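# Carry the ball to the other cup, reseat frame

## Task

Shift the ball into the cup on the opposite post, and return the frame to its proper spot sitting on its rests; afterwards open the grippers and pull the arms away so nothing is held or touched.

## Robot and tools

Robots: three identical i2rt Big YAM arms named arm1, arm2 and arm3. Each has six revolute joints, a two-finger gripper and a wrist camera. Feet (base_link, scene frame, metres): arm1 at (1.453, 0.001, 0.802) facing roughly -x; arm2 at (-0.723, 1.256, 0.793) and arm3 at (-0.733, -1.253, 0.780), both on the far side and angled toward the middle. A foot points along its own +x. Reach is about 1.0 m from the joint1 axis. Fixed room cameras are cam_high and cam_low; wrist cameras are arm1_cam_wrist, arm2_cam_wrist, arm3_cam_wrist. All images are 896x504.

Frame: one shared scene frame, origin on the floor, +z up. The hand point sits between the finger pads, roughly 1 cm behind the tips. The fingers extend along the hand's +z and the jaw opens along its y axis. Printed hand positions get less accurate at long reach, and a hand often settles a centimetre or more from where it was sent.

Joints (radians, absolute, tolerance for done in brackets): joint1_rad -2.879..2.879 (0.045), base yaw, positive is counter-clockwise seen from above, 0 points along the foot's +x. joint2_rad 0..3.141 (0.14), shoulder, 0 is upper arm back and near level, increasing lifts it up then forward. joint3_rad 0..3.019 (0.09), elbow, 0 is fully folded, increasing opens. joint4_rad -1.692..1.57 (0.055), wrist pitch, positive tips fingers up. joint5_rad -1.57..1.57 (0.03), sideways wrist swing, positive to the arm's right. joint6_rad -2.094..2.094 (0.035), roll, positive clockwise viewed from behind the hand. gripper_m 0..0.093 (0.003), fingertip gap in metres, absolute.

Tool move: optional keys arm1, arm2, arm3 and cameras. Each arm key holds a separate object for that arm only; an arm omitted gets nothing new and keeps whatever it was last told. Inside an arm object: "joints" is a map from joint name to absolute target (rad, or m for gripper_m); "target" is a list of 7 numbers [x, y, z, qw, qx, qy, qz], an absolute hand pose in the scene frame in metres with a wxyz quaternion, the same form as the printed hand line; "speed" (m/s, 0.002 to 0.5, default 0.25; rotation capped at double that in rad/s) only allowed together with target. When target is given, joints may contain only gripper_m. The hand travels in a straight line from its current hand_target pose toward the given pose; all hand paths in one call finish together, paced by the slowest, each lasting 0.5 to 10 s. Paths do not avoid obstacles or other arms, and the hand may lag, drift or overshoot the speed, especially near full extension. Unknown keys make the call invalid; out-of-range numbers get it refused, and a refusal cancels the later motion calls in the same reply. cameras: list of camera names, or ["all"] / omitted for every camera, [] for none. A move with no arm keys just reports full state and images.

Result lines: per-arm joint_positions, Joint velocities ("within noise" means essentially still), joint torques in N m (entries 3 and 4 flip sign past ±28), hand and hand_target poses, joint_status and hand_status, on_its_own, and a "move" line like "arm1 done; arm2 time_out". "as last shown" marks arms not commanded this call. "pictures" gives the camera order of the images. Status words: off_target (stopped away from the goal, may still push); time_out (joint could not finish, now holds a nearby target and keeps pushing; send its current reading to relax it); not_followed, "joint command not followed" or "pose unreachable" (a safety check blocked the targets; the robot may keep trying them until new ones arrive); limit_stop_at_motor_heat (heat stop interrupted it; resend). MOTOR HOT warns of heating; an OVER-TEMPERATURE FAULT drops the arm limp for 30 to 60 s or more.

Gripper: gripping a rigid item at full force reads up to about 0.005 m under its width; closed on nothing reads 0.000-0.002. Command about 0.005 m below the first-contact reading for a firm hold (more for round or soft items like a ball). Release by commanding well above the reading.

Tool wait: seconds from 0 to 10, plus optional cameras as in move; sends nothing, returns state and images. Tool zoom_image: camera (one name) and region [x0, y0, x1, y1] in pixels, at most 504x504, from that camera's latest image. Tool finished_scene: scene, the current scene's number; irreversible, ends the scene, and the result may tell whether it succeeded and give the next task.

Cautions: the sim keeps running while you reason; arms hold their last command. Arms do not stop on contact and press hard, which overheats motors; stretched arms or carried loads also heat them. Two robots squeezing each other fails the scene; the self/inter-arm check can be late and ignores fingers, gripper housings and wrist cameras. Do not drop things, release objects while moving, slam, or push anything off the work area or onto the floor. Loose objects may get nudged occasionally. Finish with both goal conditions stable, grippers open and arms moved clear.

Each tool is called by a JSON object that holds its "fn" and its "kwargs".

## Session

{"fn": "move", "kwargs": {}}

{"fn": "zoom_image", "kwargs": {"camera": "cam_low", "region": [300, 220, 600, 500]}}

{"fn": "zoom_image", "kwargs": {"camera": "cam_high", "region": [340, 220, 560, 380]}}

{"fn": "zoom_image", "kwargs": {"camera": "arm3_cam_wrist", "region": [340, 0, 540, 180]}}

Scene clock: 0.00 s.
Joint torques (N m): no reading
Motor temperatures (°C): arm1=[31 26 28 24 26 26 24] | arm2=[25 27 25 26 24 22 26] | arm3=[28 27 23 27 25 26 24]
Heat: arm1: hottest joint1_rad 31 °C; arm2: hottest joint2_rad 27 °C; arm3: hottest joint1_rad 28 °C.
Joint velocities: within noise
arm1.joint_positions: joint1_rad=-0.430 joint2_rad=+0.456 joint3_rad=+1.451 joint4_rad=-1.496 joint5_rad=+0.008 joint6_rad=-0.169 gripper_m=+0.09396
arm1.joint_status: not commanded
arm1.hand: x=+1.3223 y=+0.0502 z=+1.3611 quat_wxyz=(+0.151, -0.856, +0.099, +0.484) (m; scene frame)
arm1.hand_target: x=+1.3243 y=+0.0492 z=+1.3709 quat_wxyz=(+0.154, -0.850, +0.098, +0.494) (m; scene frame)
arm1.hand_status: not commanded
arm2.joint_positions: joint1_rad=-0.159 joint2_rad=+0.563 joint3_rad=+1.339 joint4_rad=-1.223 joint5_rad=+0.179 joint6_rad=+0.060 gripper_m=+0.09396
arm2.joint_status: not commanded
arm2.hand: x=-0.6649 y=+1.0411 z=+1.3495 quat_wxyz=(-0.418, -0.522, -0.658, +0.347) (m; scene frame)
arm2.hand_target: x=-0.6663 y=+1.0445 z=+1.3603 quat_wxyz=(-0.427, -0.519, -0.652, +0.352) (m; scene frame)
arm2.hand_status: not commanded
arm3.joint_positions: joint1_rad=+0.085 joint2_rad=+0.453 joint3_rad=+1.334 joint4_rad=-1.235 joint5_rad=+0.195 joint6_rad=+0.111 gripper_m=+0.09396
arm3.joint_status: not commanded
arm3.hand: x=-0.6184 y=-1.1050 z=+1.3466 quat_wxyz=(-0.512, +0.337, -0.747, -0.257) (m; scene frame)
arm3.hand_target: x=-0.6203 y=-1.1087 z=+1.3586 quat_wxyz=(-0.521, +0.333, -0.740, -0.264) (m; scene frame)
arm3.hand_status: not commanded
pictures: arm1_cam_wrist, arm2_cam_wrist, arm3_cam_wrist, cam_high, cam_low
camera_calibration:
arm1_cam_wrist: T_world_to_cam=[[0.328629, 0.927306, 0.179185, -0.726905], [0.883561, -0.234831, -0.405183, -0.602607], [-0.33365, 0.291476, -0.896504, 1.77154], [0, 0, 0, 1]] pos_world=[1.3624, 0.0161909, 1.47428]
arm2_cam_wrist: T_world_to_cam=[[-0.97766, -0.209385, 0.018432, -0.458462], [-0.189622, 0.840737, -0.507154, -0.309171], [0.0906939, -0.499319, -0.861658, 1.86678], [0, 0, 0, 1]] pos_world=[-0.676151, 1.09606, 1.46018]
arm3_cam_wrist: T_world_to_cam=[[0.770806, -0.636237, -0.032553, -0.182808], [-0.544497, -0.631413, -0.552124, -0.287636], [0.330727, 0.443305, -0.833127, 1.94243], [0, 0, 0, 1]] pos_world=[-0.658121, -1.15901, 1.45353]

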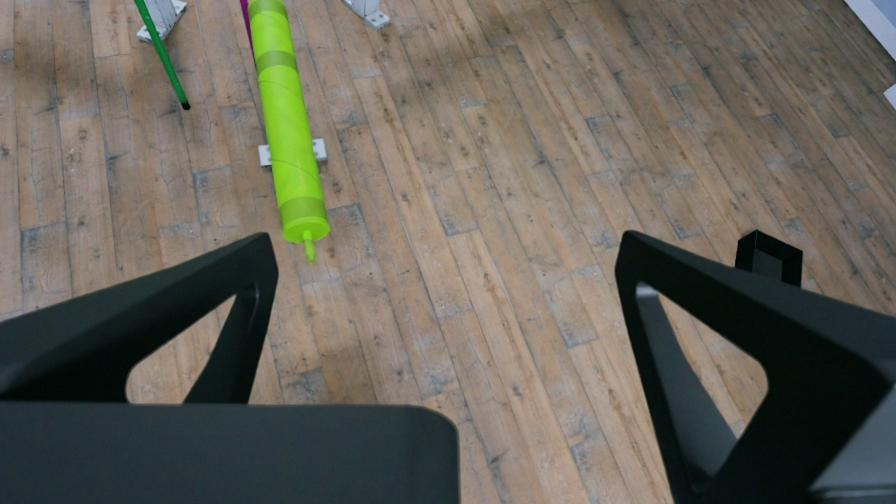

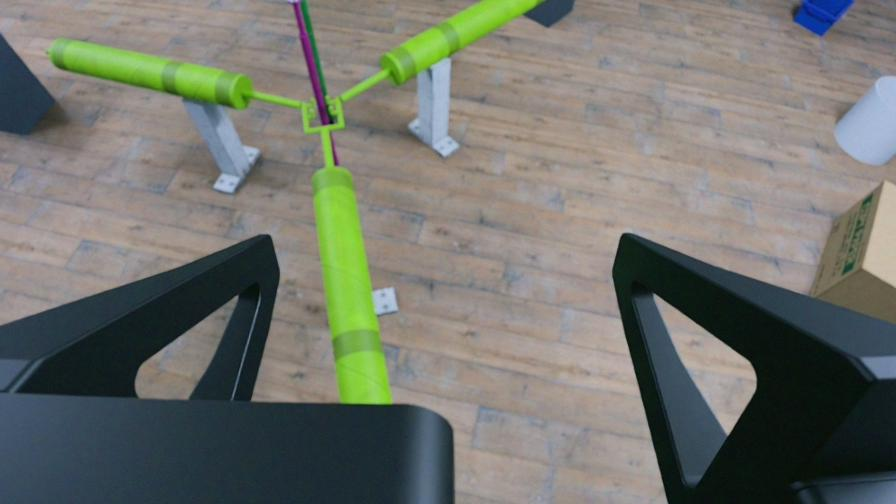

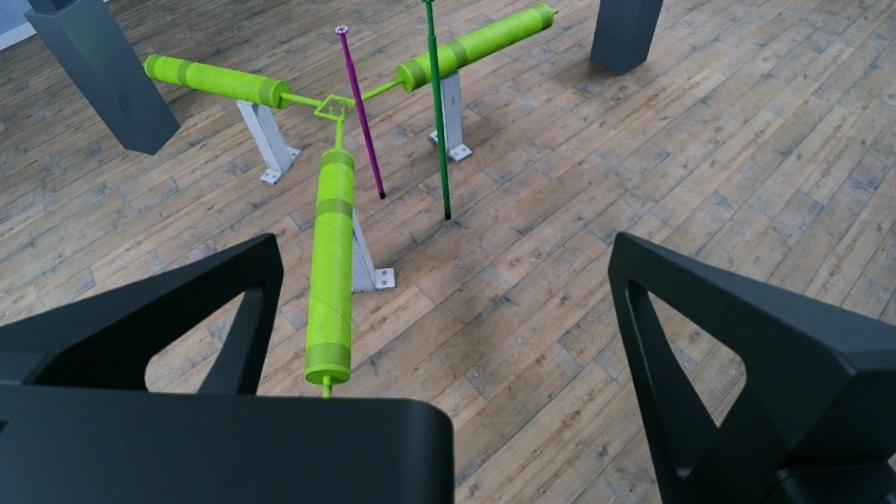

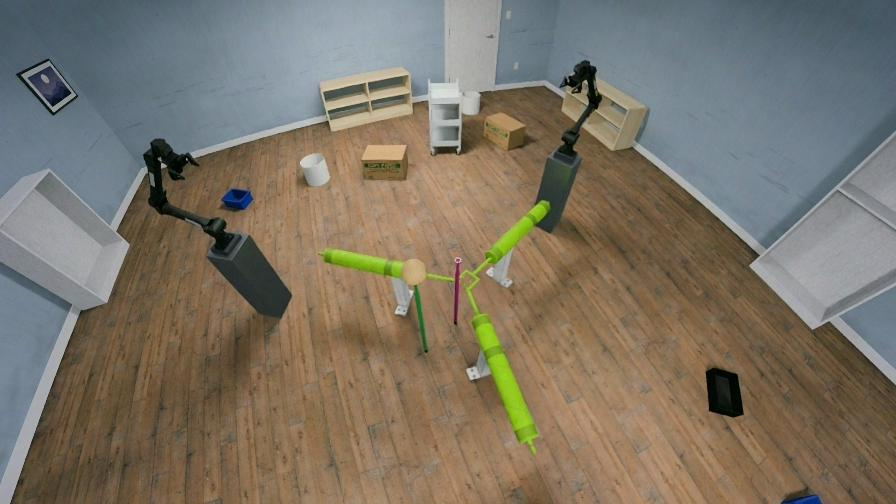

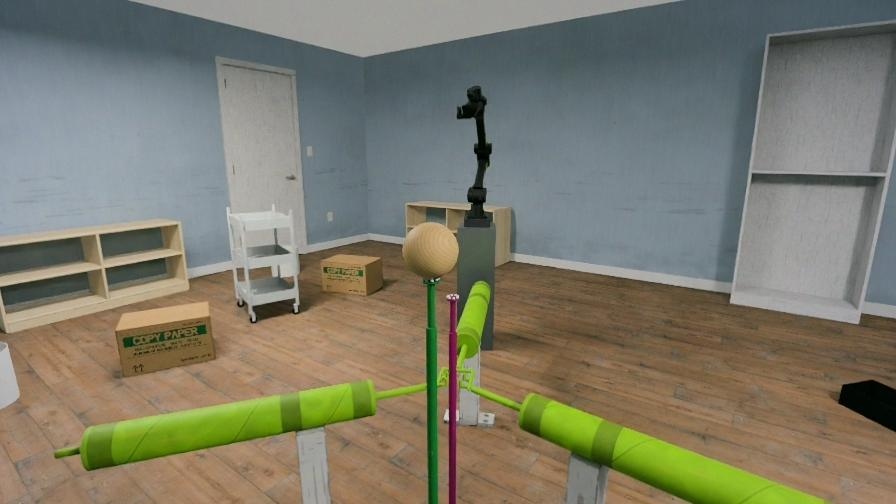

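Scaled by 1.680 from the camera's 896x504 image, which has a finer 1280x720 frame.

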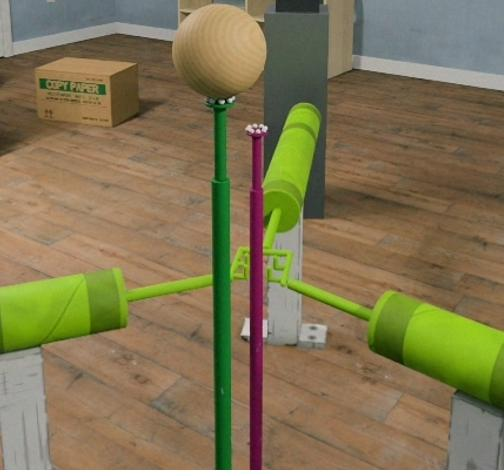

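Scaled by 2.291 from the camera's 896x504 image, which has a finer 1280x720 frame.

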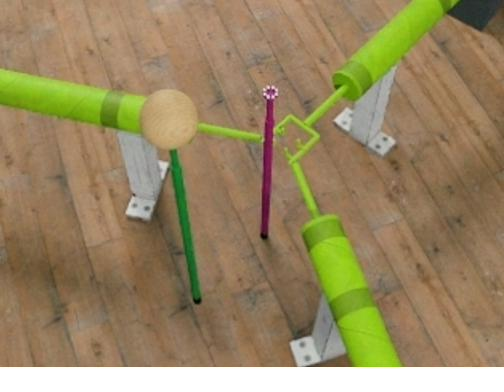

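Scaled by 2.520 from the camera's 896x504 image, which has a finer 1280x720 frame.

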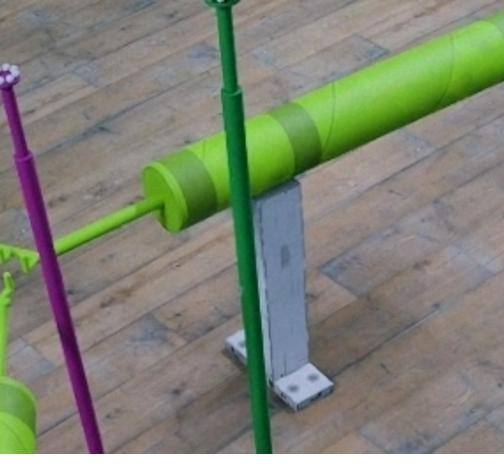

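{"fn": "move", "kwargs": {"arm1": {"target":[0.85,0.056,0.52,0,0.9989,-0.0471,0],"speed":0.3}, "arm2": {"target":[-0.55,1.05,0.60,0,0.5373,0.8434,0],"speed":0.3}, "arm3": {"target":[-0.735,-0.70,0.58,0,0.454,-0.891,0],"speed":0.3}}}

Scene clock: 87.87 s.
Joint torques (N m): arm1=[-2.2 -21.42 7.05 0.02 -0.12 0.05] | arm2=[2.14 -9.35 0.99 0.42 -0.18 -0.05] | arm3=[-0.79 -15.33 8.13 0.06 0.02 0.03]
Motor temperatures (°C): arm1=[30 27 34 24 26 25 23] | arm2=[25 27 37 26 24 22 26] | arm3=[28 27 33 27 24 25 24]
Heat: arm1: hottest joint3_rad 34 °C; arm2: hottest joint3_rad 37 °C; arm3: hottest joint3_rad 33 °C.
move: arm1 off_target; arm2 done; arm3 off_target
Joint velocities: within noise
arm1.joint_positions: joint1_rad=-0.104 joint2_rad=+2.575 joint3_rad=+1.610 joint4_rad=-0.620 joint5_rad=-0.006 joint6_rad=+0.020 gripper_m=+0.09396
arm1.joint_status: not commanded
arm1.hand: x=+0.8660 y=+0.0471 z=+0.5119 quat_wxyz=(+0.002, -0.999, +0.047, -0.013) (m; scene frame)
arm1.hand_target: x=+0.8504 y=+0.0560 z=+0.5203 quat_wxyz=(+0.000, -0.999, +0.047, +0.000) (m; scene frame)
arm1.hand_status: off_target (0.020 m and 1.5 deg from the pose sent, 0.965 m and 61.4 deg at the start)
arm2.joint_positions: joint1_rad=+0.128 joint2_rad=+2.042 joint3_rad=+0.508 joint4_rad=-0.047 joint5_rad=-0.003 joint6_rad=+0.267 gripper_m=+0.09396
arm2.joint_status: not commanded
arm2.hand: x=-0.5530 y=+1.0487 z=+0.6067 quat_wxyz=(-0.002, -0.543, -0.840, +0.002) (m; scene frame)
arm2.hand_target: x=-0.5500 y=+1.0501 z=+0.6003 quat_wxyz=(+0.000, -0.537, -0.843, +0.000) (m; scene frame)
arm2.hand_status: done (0.007 m and 0.8 deg from the pose sent, 0.758 m and 66.7 deg at the start)
arm3.joint_positions: joint1_rad=+0.573 joint2_rad=+2.311 joint3_rad=+1.342 joint4_rad=-0.605 joint5_rad=+0.005 joint6_rad=+0.631 gripper_m=+0.09396
arm3.joint_status: not commanded
arm3.hand: x=-0.7396 y=-0.7110 z=+0.5816 quat_wxyz=(+0.000, +0.459, -0.888, +0.003) (m; scene frame)
arm3.hand_target: x=-0.7350 y=-0.7003 z=+0.5802 quat_wxyz=(+0.000, +0.454, -0.891, +0.000) (m; scene frame)
arm3.hand_status: off_target (0.012 m and 0.7 deg from the pose sent, 0.875 m and 70.1 deg at the start)
pictures: arm1_cam_wrist, arm2_cam_wrist, arm3_cam_wrist, cam_high, cam_low
camera_calibration:
arm1_cam_wrist: T_world_to_cam=[[0.0869835, 0.995873, 0.0259012, -0.137437], [0.786437, -0.0846038, 0.611849, -0.98785], [0.611515, -0.032851, -0.79055, 0.00139307], [0, 0, 0, 1]] pos_world=[0.787985, 0.0533397, 0.609076]
arm2_cam_wrist: T_world_to_cam=[[-0.913215, -0.407448, 0.00491337, -0.0822625], [-0.331128, 0.749078, 0.573791, -1.30895], [-0.23747, 0.522367, -0.818987, -0.0584917], [0, 0, 0, 1]] pos_world=[-0.522445, 0.977546, 0.703566]
arm3_cam_wrist: T_world_to_cam=[[0.81936, -0.573276, 0.00200924, 0.196975], [-0.461393, -0.657363, 0.595811, -1.15183], [-0.340243, -0.489111, -0.803122, -0.00621786], [0, 0, 0, 1]] pos_world=[-0.694955, -0.647289, 0.680882]

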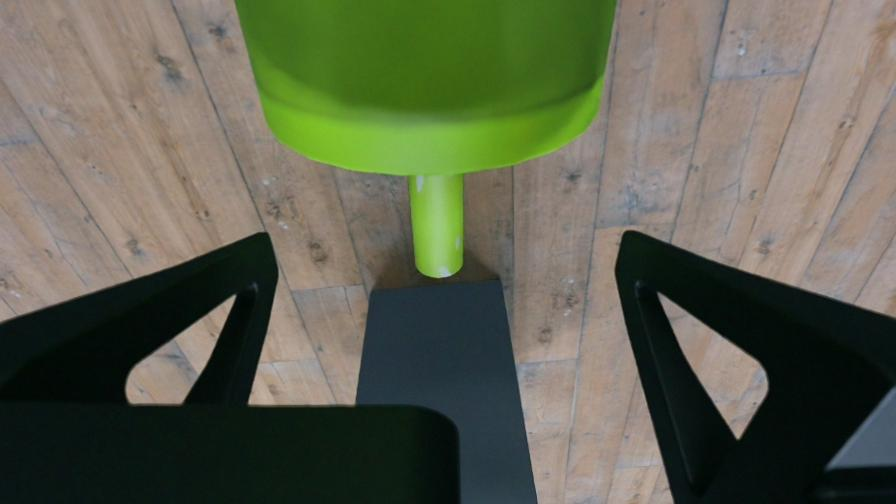

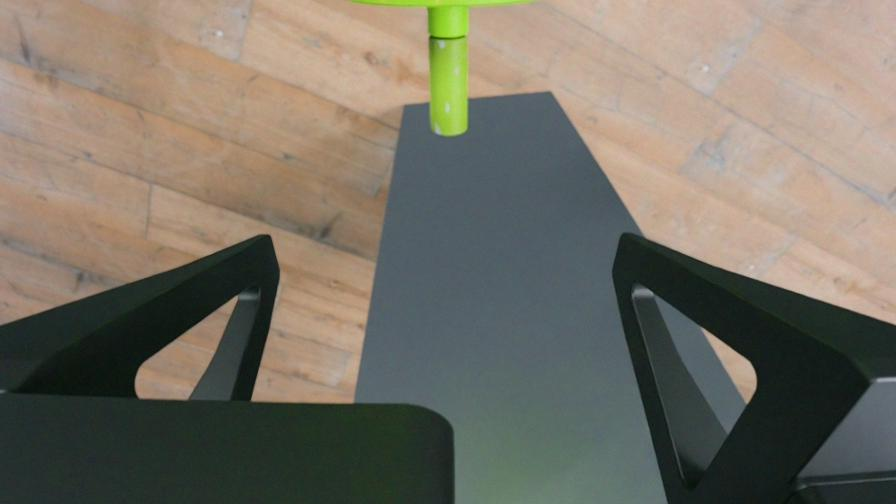

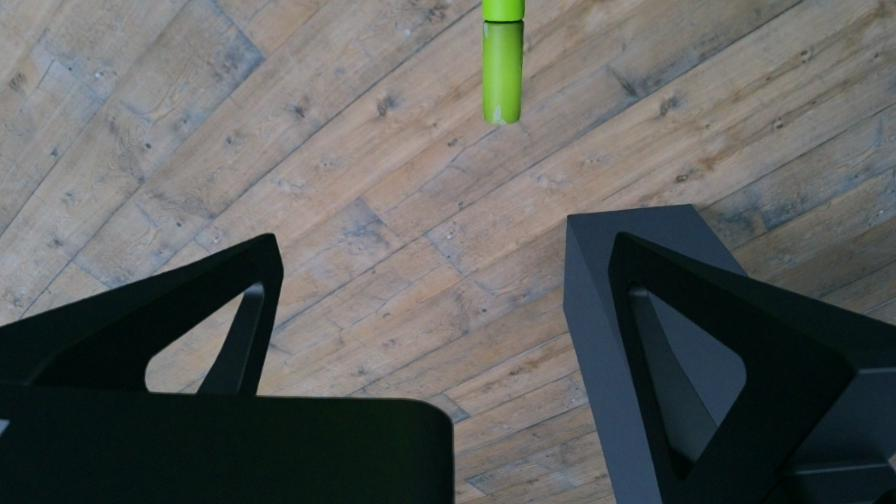

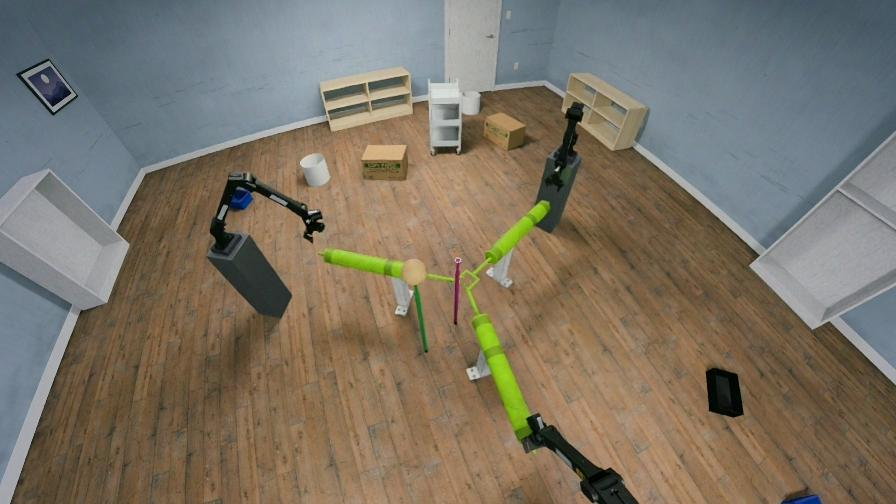

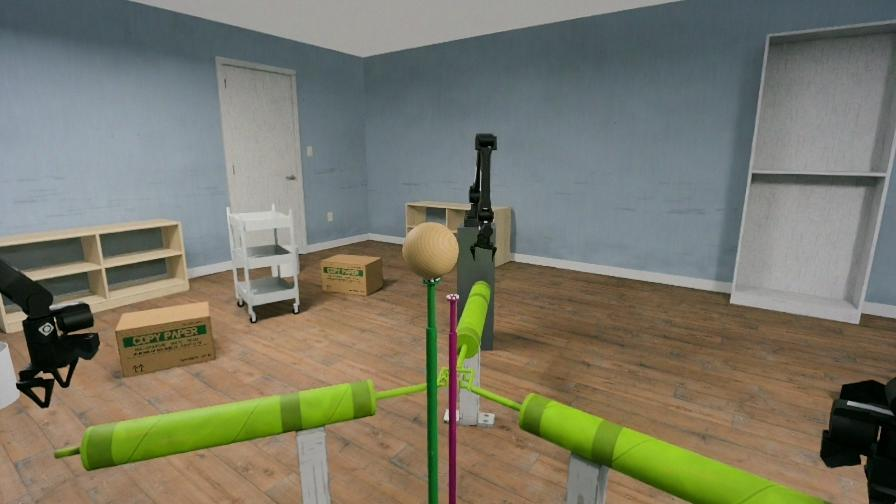

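{"fn": "move", "kwargs": {"arm1": {"target":[0.905,0.042,0.50,0,0.9991,-0.0427,0],"speed":0.2}, "arm2": {"target":[-0.559,1.057,0.49,0,0.5365,0.8439,0],"speed":0.2}, "arm3": {"target":[-0.713,-0.727,0.49,0,0.4625,-0.8866,0],"speed":0.2}, "cameras": ["arm1_cam_wrist","arm2_cam_wrist","arm3_cam_wrist"]}}

Scene clock: 108.77 s.
Joint torques (N m): arm1=[-0.67 -21.13 3.56 0.72 -0.13 0.12] | arm2=[1.44 -11.05 -1.55 0.44 -0.18 -0.13] | arm3=[-0.5 -15.56 5.64 0.85 0.03 -0.11]
Motor temperatures (°C): arm1=[30 33 33 24 26 25 23] | arm2=[25 28 32 26 24 22 26] | arm3=[28 29 31 27 24 25 24]
Heat: arm1: hottest joint2_rad 33 °C; arm2: hottest joint3_rad 32 °C; arm3: hottest joint3_rad 31 °C.
move: arm1 off_target; arm2 done; arm3 done
Joint velocities: within noise
arm1.joint_positions: joint1_rad=-0.104 joint2_rad=+2.566 joint3_rad=+1.454 joint4_rad=-0.481 joint5_rad=-0.006 joint6_rad=+0.019 gripper_m=+0.09396
arm1.joint_status: not commanded
arm1.hand: x=+0.9177 y=+0.0434 z=+0.4872 quat_wxyz=(+0.001, -0.999, +0.047, -0.017) (m; scene frame)
arm1.hand_target: x=+0.9050 y=+0.0419 z=+0.5000 quat_wxyz=(+0.000, -0.999, +0.043, +0.000) (m; scene frame)
arm1.hand_status: off_target (0.018 m and 2.0 deg from the pose sent, 0.041 m and 1.6 deg at the start)
arm2.joint_positions: joint1_rad=+0.128 joint2_rad=+2.468 joint3_rad=+0.629 joint4_rad=+0.257 joint5_rad=-0.003 joint6_rad=+0.267 gripper_m=+0.09396
arm2.joint_status: not commanded
arm2.hand: x=-0.5586 y=+1.0546 z=+0.4965 quat_wxyz=(-0.001, -0.543, -0.840, +0.001) (m; scene frame)
arm2.hand_target: x=-0.5591 y=+1.0571 z=+0.4901 quat_wxyz=(+0.000, -0.537, -0.844, +0.000) (m; scene frame)
arm2.hand_status: done (0.007 m and 0.9 deg from the pose sent, 0.117 m and 0.9 deg at the start)
arm3.joint_positions: joint1_rad=+0.527 joint2_rad=+2.482 joint3_rad=+1.342 joint4_rad=-0.445 joint5_rad=+0.005 joint6_rad=+0.581 gripper_m=+0.09396
arm3.joint_status: not commanded
arm3.hand: x=-0.7160 y=-0.7359 z=+0.4936 quat_wxyz=(+0.003, +0.461, -0.887, +0.008) (m; scene frame)
arm3.hand_target: x=-0.7130 y=-0.7273 z=+0.4901 quat_wxyz=(+0.000, +0.463, -0.887, +0.000) (m; scene frame)
arm3.hand_status: done (0.010 m and 1.1 deg from the pose sent, 0.097 m and 0.6 deg at the start)
pictures: arm1_cam_wrist, arm2_cam_wrist, arm3_cam_wrist
camera_calibration:
arm1_cam_wrist: T_world_to_cam=[[0.0864882, 0.995924, 0.0256032, -0.136999], [0.781566, -0.0837649, 0.618173, -1.01234], [0.617798, -0.0334541, -0.785625, -0.0580317], [0, 0, 0, 1]] pos_world=[0.83891, 0.049701, 0.583717]
arm2_cam_wrist: T_world_to_cam=[[-0.913214, -0.407447, 0.00521952, -0.0845526], [-0.330705, 0.748574, 0.574693, -1.25164], [-0.238064, 0.523091, -0.818353, -0.154542], [0, 0, 0, 1]] pos_world=[-0.52793, 0.983335, 0.593281]
arm3_cam_wrist: T_world_to_cam=[[0.821779, -0.569748, 0.00822448, 0.164815], [-0.458286, -0.652296, 0.603725, -1.10285], [-0.338606, -0.499897, -0.79715, -0.0906821], [0, 0, 0, 1]] pos_world=[-0.671566, -0.670812, 0.592174]

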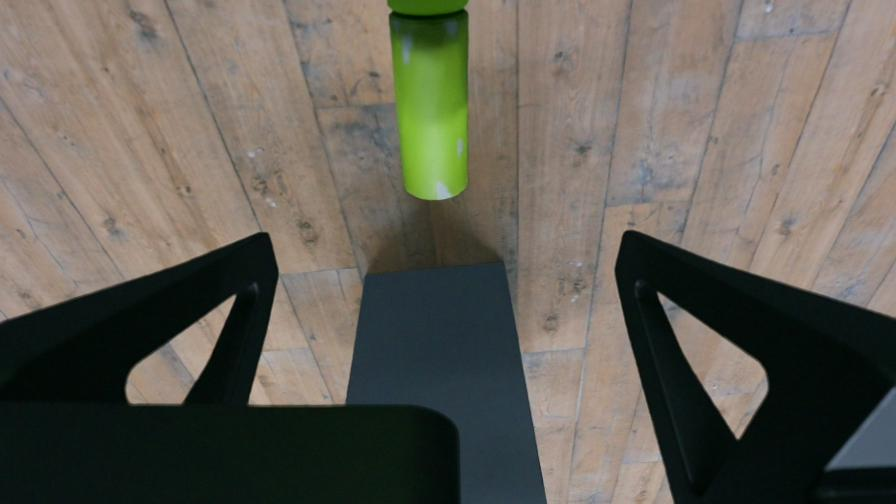

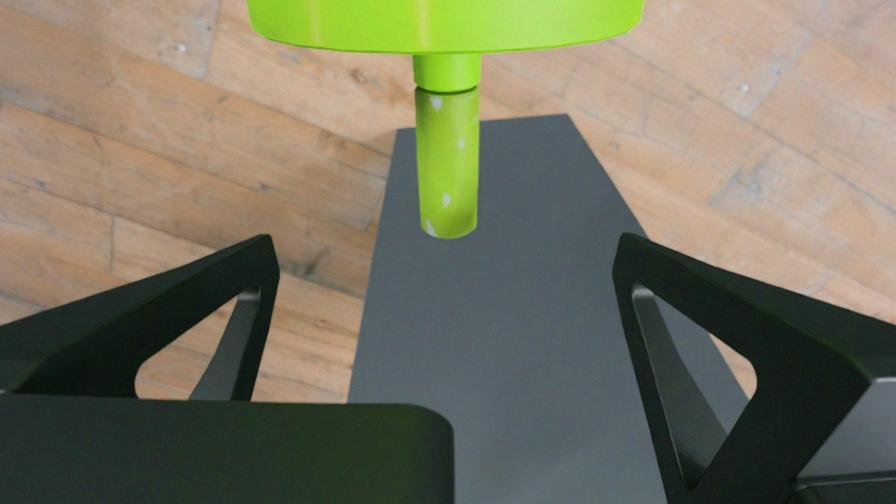

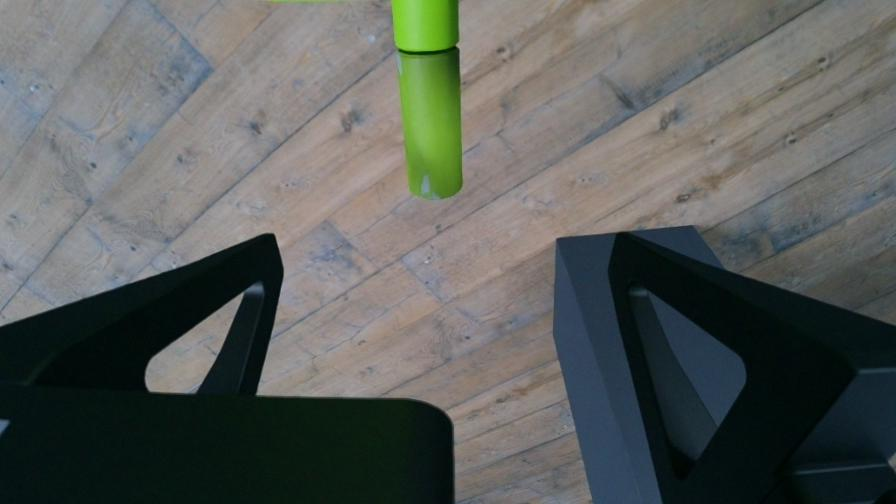

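{"fn": "move", "kwargs": {"arm1": {"target":[0.884,0.044,0.46,0,0.9991,-0.0427,0],"speed":0.15}, "arm2": {"target":[-0.556,1.044,0.444,0,0.5365,0.8439,0],"speed":0.15}, "arm3": {"target":[-0.706,-0.710,0.446,0,0.4625,-0.8866,0],"speed":0.15}}}

Scene clock: 124.67 s.
Joint torques (N m): arm1=[-0.73 -20.6 5.74 0.12 -0.12 0.12] | arm2=[0.15 -11.69 -1.7 0.43 -0.16 -0.16] | arm3=[-0.67 -15.91 6.13 0.65 0.02 -0.09]
Motor temperatures (°C): arm1=[30 34 32 24 26 25 23] | arm2=[25 29 30 26 24 22 26] | arm3=[28 31 30 27 24 25 24]
Heat: arm1: hottest joint2_rad 34 °C; arm2: hottest joint3_rad 30 °C; arm3: hottest joint2_rad 31 °C.
move: arm1 off_target; arm2 done; arm3 off_target
Joint velocities: within noise
arm1.joint_positions: joint1_rad=-0.104 joint2_rad=+2.658 joint3_rad=+1.559 joint4_rad=-0.481 joint5_rad=-0.006 joint6_rad=+0.019 gripper_m=+0.09396
arm1.joint_status: not commanded
arm1.hand: x=+0.8983 y=+0.0452 z=+0.4559 quat_wxyz=(+0.002, -0.999, +0.047, -0.010) (m; scene frame)
arm1.hand_target: x=+0.8843 y=+0.0439 z=+0.4602 quat_wxyz=(+0.000, -0.999, +0.043, +0.000) (m; scene frame)
arm1.hand_status: off_target (0.015 m and 1.3 deg from the pose sent, 0.043 m and 2.0 deg at the start)
arm2.joint_positions: joint1_rad=+0.121 joint2_rad=+2.605 joint3_rad=+0.740 joint4_rad=+0.284 joint5_rad=-0.003 joint6_rad=+0.249 gripper_m=+0.09396
arm2.joint_status: not commanded
arm2.hand: x=-0.5514 y=+1.0426 z=+0.4515 quat_wxyz=(-0.002, -0.538, -0.843, +0.002) (m; scene frame)
arm2.hand_target: x=-0.5559 y=+1.0441 z=+0.4442 quat_wxyz=(+0.000, -0.537, -0.844, +0.000) (m; scene frame)
arm2.hand_status: done (0.009 m and 0.4 deg from the pose sent, 0.054 m and 0.9 deg at the start)
arm3.joint_positions: joint1_rad=+0.517 joint2_rad=+2.601 joint3_rad=+1.454 joint4_rad=-0.436 joint5_rad=+0.005 joint6_rad=+0.569 gripper_m=+0.09396
arm3.joint_status: not commanded
arm3.hand: x=-0.7101 y=-0.7191 z=+0.4511 quat_wxyz=(+0.003, +0.462, -0.887, +0.007) (m; scene frame)
arm3.hand_target: x=-0.7059 y=-0.7102 z=+0.4463 quat_wxyz=(+0.000, +0.462, -0.887, +0.000) (m; scene frame)
arm3.hand_status: off_target (0.011 m and 0.9 deg from the pose sent, 0.055 m and 1.1 deg at the start)
pictures: arm1_cam_wrist, arm2_cam_wrist, arm3_cam_wrist, cam_high, cam_low
camera_calibration:
arm1_cam_wrist: T_world_to_cam=[[0.0866914, 0.99591, 0.0254525, -0.136395], [0.789505, -0.0842614, 0.607932, -0.980168], [0.60759, -0.0326076, -0.793581, -0.0577721], [0, 0, 0, 1]] pos_world=[0.820774, 0.0513634, 0.5535]
arm2_cam_wrist: T_world_to_cam=[[-0.908493, -0.417873, 0.00470152, -0.0689104], [-0.339968, 0.74557, 0.57319, -1.21578], [-0.243026, 0.519141, -0.819409, -0.181498], [0, 0, 0, 1]] pos_world=[-0.520039, 0.971874, 0.548475]
arm3_cam_wrist: T_world_to_cam=[[0.822858, -0.568214, 0.00615194, 0.172702], [-0.456787, -0.654977, 0.601955, -1.06357], [-0.33801, -0.498134, -0.798506, -0.111945], [0, 0, 0, 1]] pos_world=[-0.665771, -0.654244, 0.549768]

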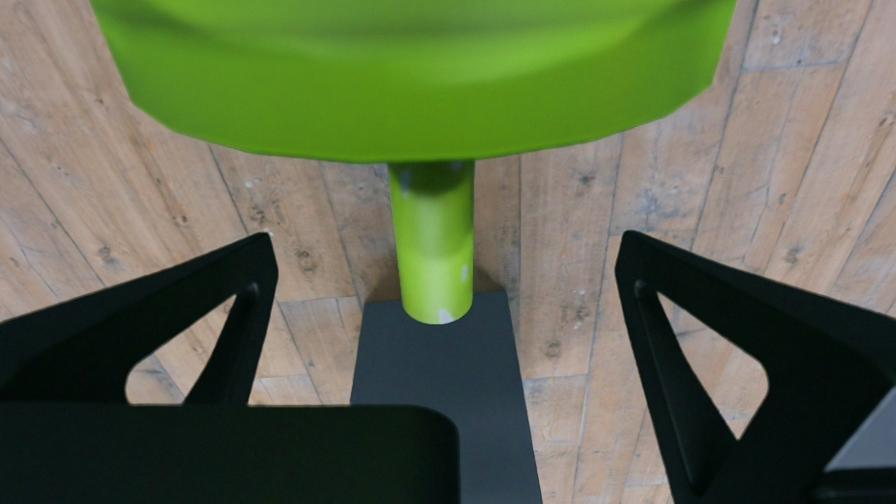

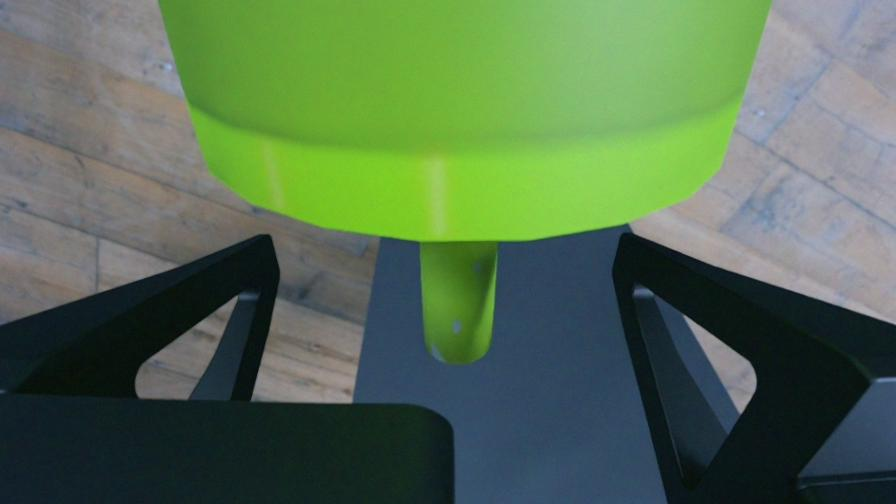

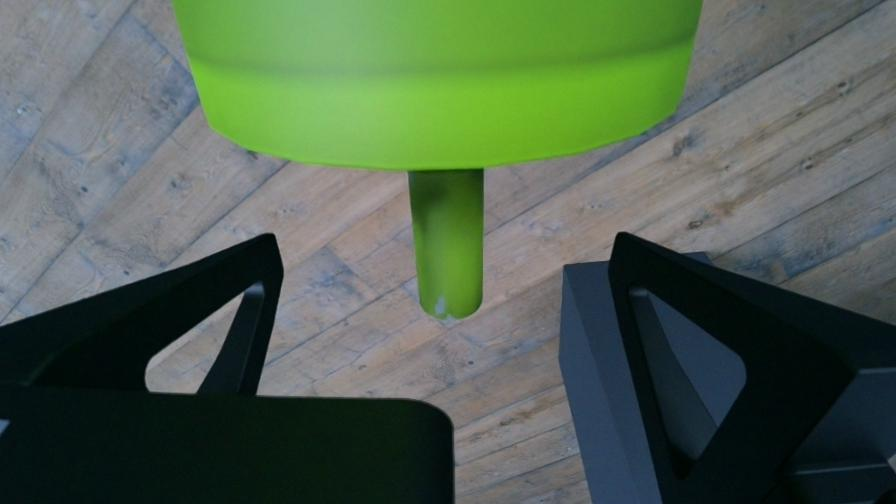

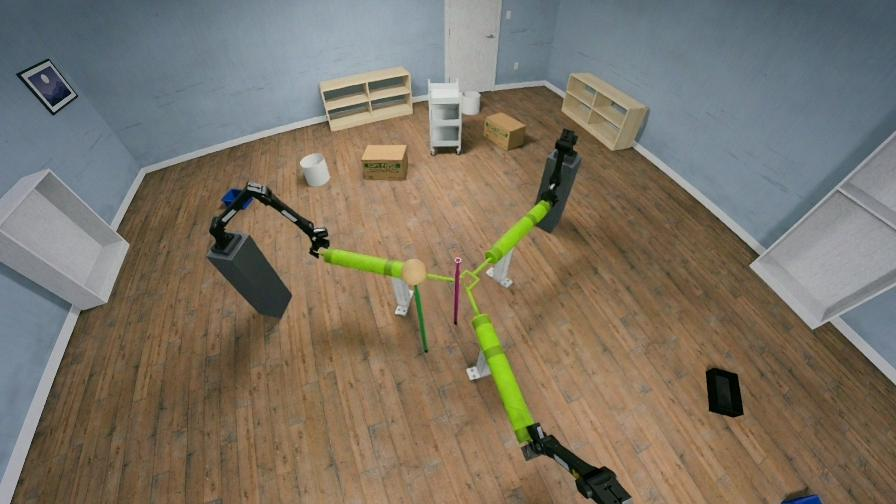

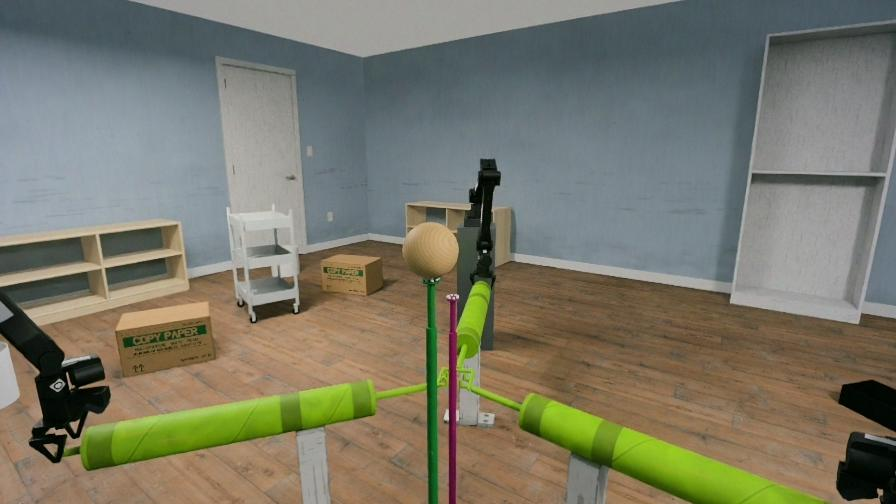

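{"fn": "zoom_image", "kwargs": {"camera": "cam_low", "region": [10, 340, 130, 480]}}

{"fn": "move", "kwargs": {"arm1": {"joints":{"gripper_m":0.045}}, "arm2": {"joints":{"gripper_m":0.045}}, "arm3": {"joints":{"gripper_m":0.045}}}}

Scaled by 3.600 from the camera's 896x504 image, which has a finer 1280x720 frame.

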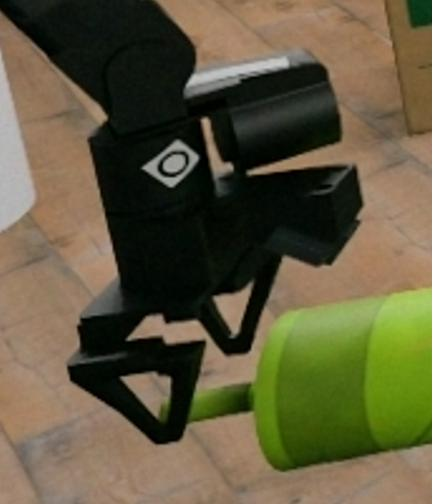

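Scene clock: 130.63 s.
Joint torques (N m): arm1=[-0.73 -20.54 5.72 0.1 -0.12 0.12] | arm2=[0.09 -11.69 -1.73 0.44 -0.16 -0.16] | arm3=[-0.67 -15.91 6.13 0.65 0.02 -0.08]
Motor temperatures (°C): arm1=[30 35 31 24 26 25 23] | arm2=[25 29 30 26 24 22 26] | arm3=[28 31 30 27 24 25 24]
Heat: arm1: hottest joint2_rad 35 °C; arm2: hottest joint3_rad 30 °C; arm3: hottest joint2_rad 31 °C.
move: arm1 done; arm2 done; arm3 done
Joint velocities: within noise
arm1.joint_positions: joint1_rad=-0.104 joint2_rad=+2.658 joint3_rad=+1.559 joint4_rad=-0.481 joint5_rad=-0.006 joint6_rad=+0.019 gripper_m=+0.04522
arm1.joint_status: all done
arm1.hand: x=+0.8983 y=+0.0452 z=+0.4559 quat_wxyz=(+0.002, -0.999, +0.047, -0.010) (m; scene frame)
arm1.hand_target: x=+0.8843 y=+0.0439 z=+0.4602 quat_wxyz=(+0.000, -0.999, +0.043, +0.000) (m; scene frame)
arm1.hand_status: not commanded
arm2.joint_positions: joint1_rad=+0.121 joint2_rad=+2.605 joint3_rad=+0.740 joint4_rad=+0.284 joint5_rad=-0.003 joint6_rad=+0.249 gripper_m=+0.04520
arm2.joint_status: all done
arm2.hand: x=-0.5514 y=+1.0426 z=+0.4515 quat_wxyz=(-0.002, -0.538, -0.843, +0.002) (m; scene frame)
arm2.hand_target: x=-0.5559 y=+1.0441 z=+0.4442 quat_wxyz=(+0.000, -0.537, -0.844, +0.000) (m; scene frame)
arm2.hand_status: not commanded
arm3.joint_positions: joint1_rad=+0.517 joint2_rad=+2.601 joint3_rad=+1.454 joint4_rad=-0.436 joint5_rad=+0.005 joint6_rad=+0.568 gripper_m=+0.04518
arm3.joint_status: all done
arm3.hand: x=-0.7101 y=-0.7191 z=+0.4511 quat_wxyz=(+0.003, +0.462, -0.887, +0.007) (m; scene frame)
arm3.hand_target: x=-0.7059 y=-0.7102 z=+0.4463 quat_wxyz=(+0.000, +0.462, -0.887, +0.000) (m; scene frame)
arm3.hand_status: not commanded
pictures: arm1_cam_wrist, arm2_cam_wrist, arm3_cam_wrist, cam_high, cam_low
camera_calibration:
arm1_cam_wrist: T_world_to_cam=[[0.0866914, 0.99591, 0.0254525, -0.136395], [0.789505, -0.0842614, 0.607932, -0.980168], [0.60759, -0.0326076, -0.793581, -0.0577721], [0, 0, 0, 1]] pos_world=[0.820774, 0.0513634, 0.5535]
arm2_cam_wrist: T_world_to_cam=[[-0.908334, -0.41822, 0.00470364, -0.0684622], [-0.340252, 0.745441, 0.57319, -1.2158], [-0.243226, 0.519048, -0.819409, -0.181511], [0, 0, 0, 1]] pos_world=[-0.520012, 0.971886, 0.548475]
arm3_cam_wrist: T_world_to_cam=[[0.823074, -0.5679, 0.00614758, 0.173084], [-0.456534, -0.655151, 0.601958, -1.06351], [-0.337825, -0.498263, -0.798504, -0.111908], [0, 0, 0, 1]] pos_world=[-0.665795, -0.654227, 0.549767]

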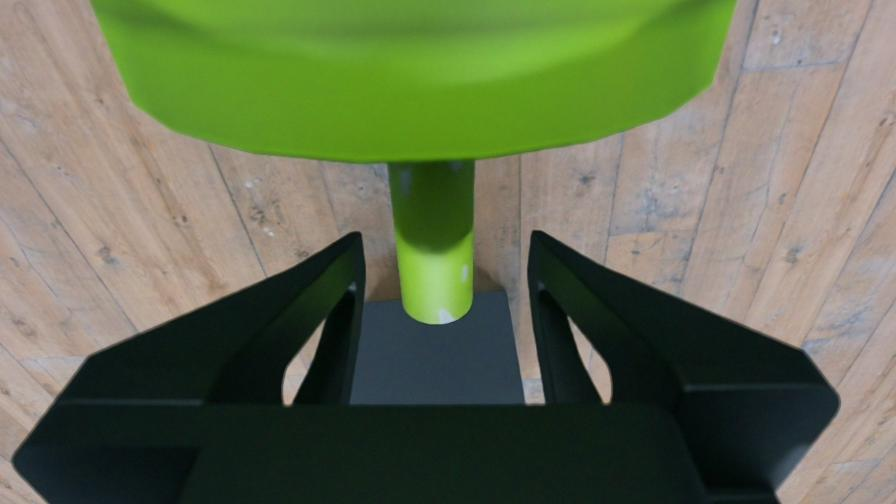

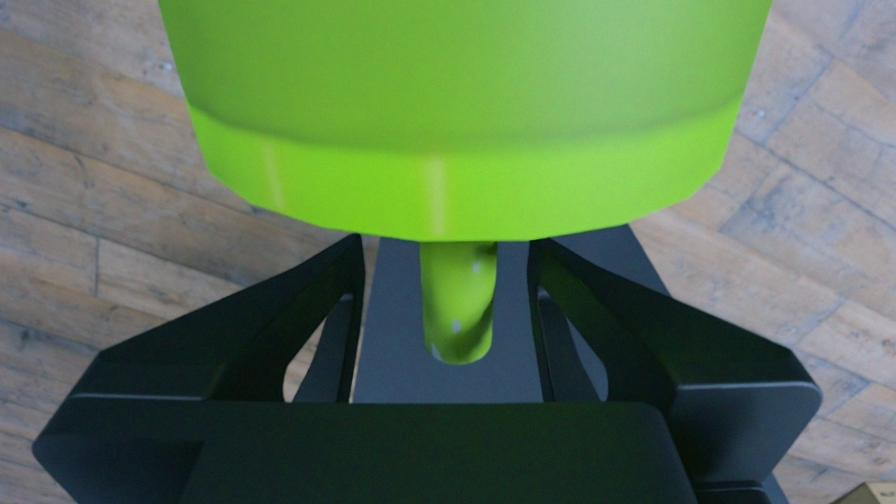

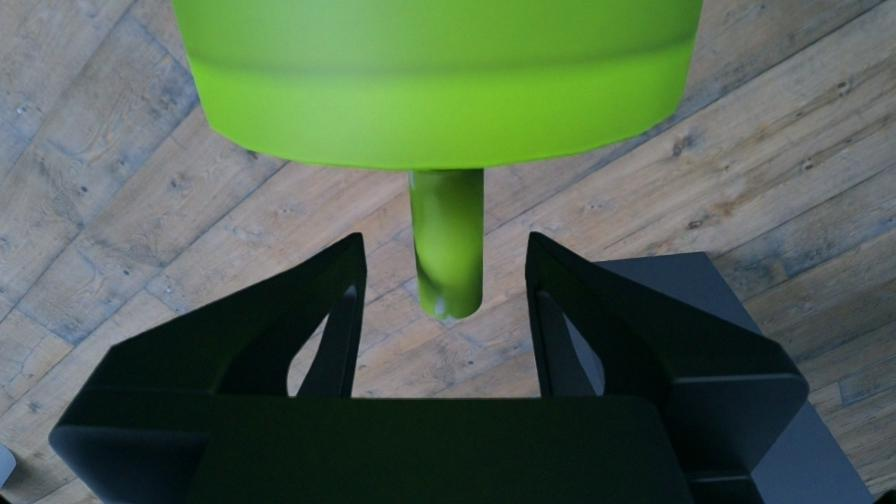

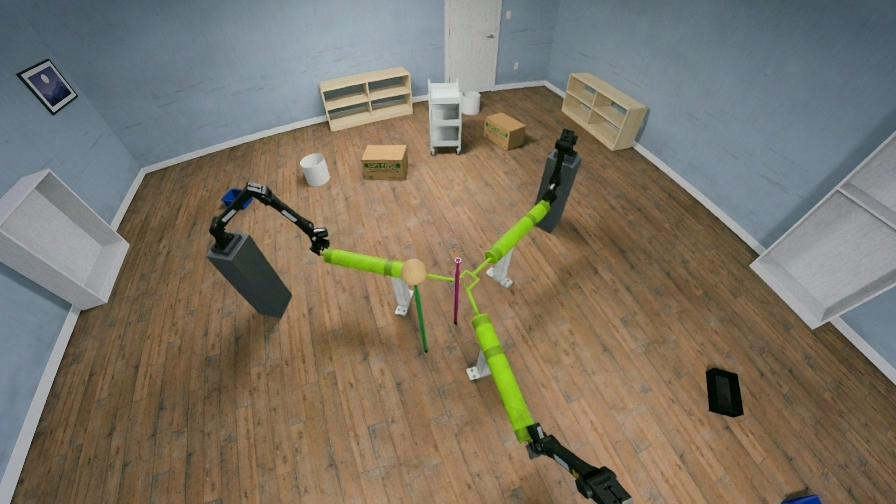

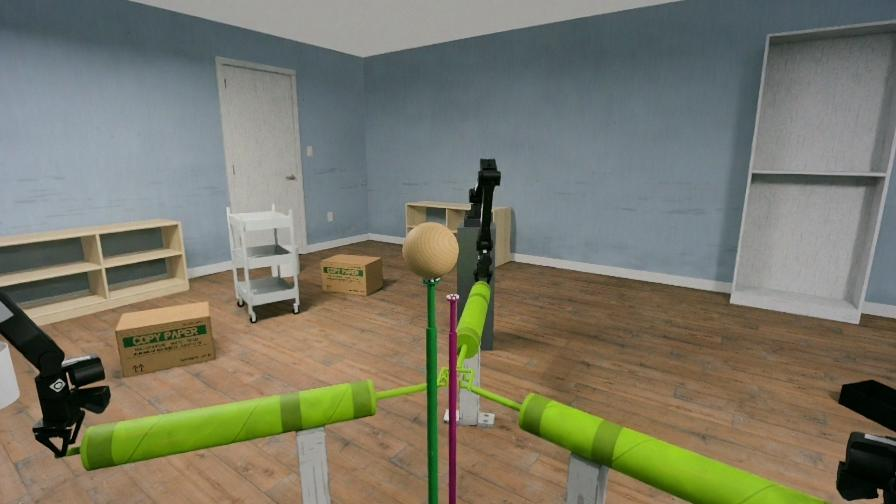

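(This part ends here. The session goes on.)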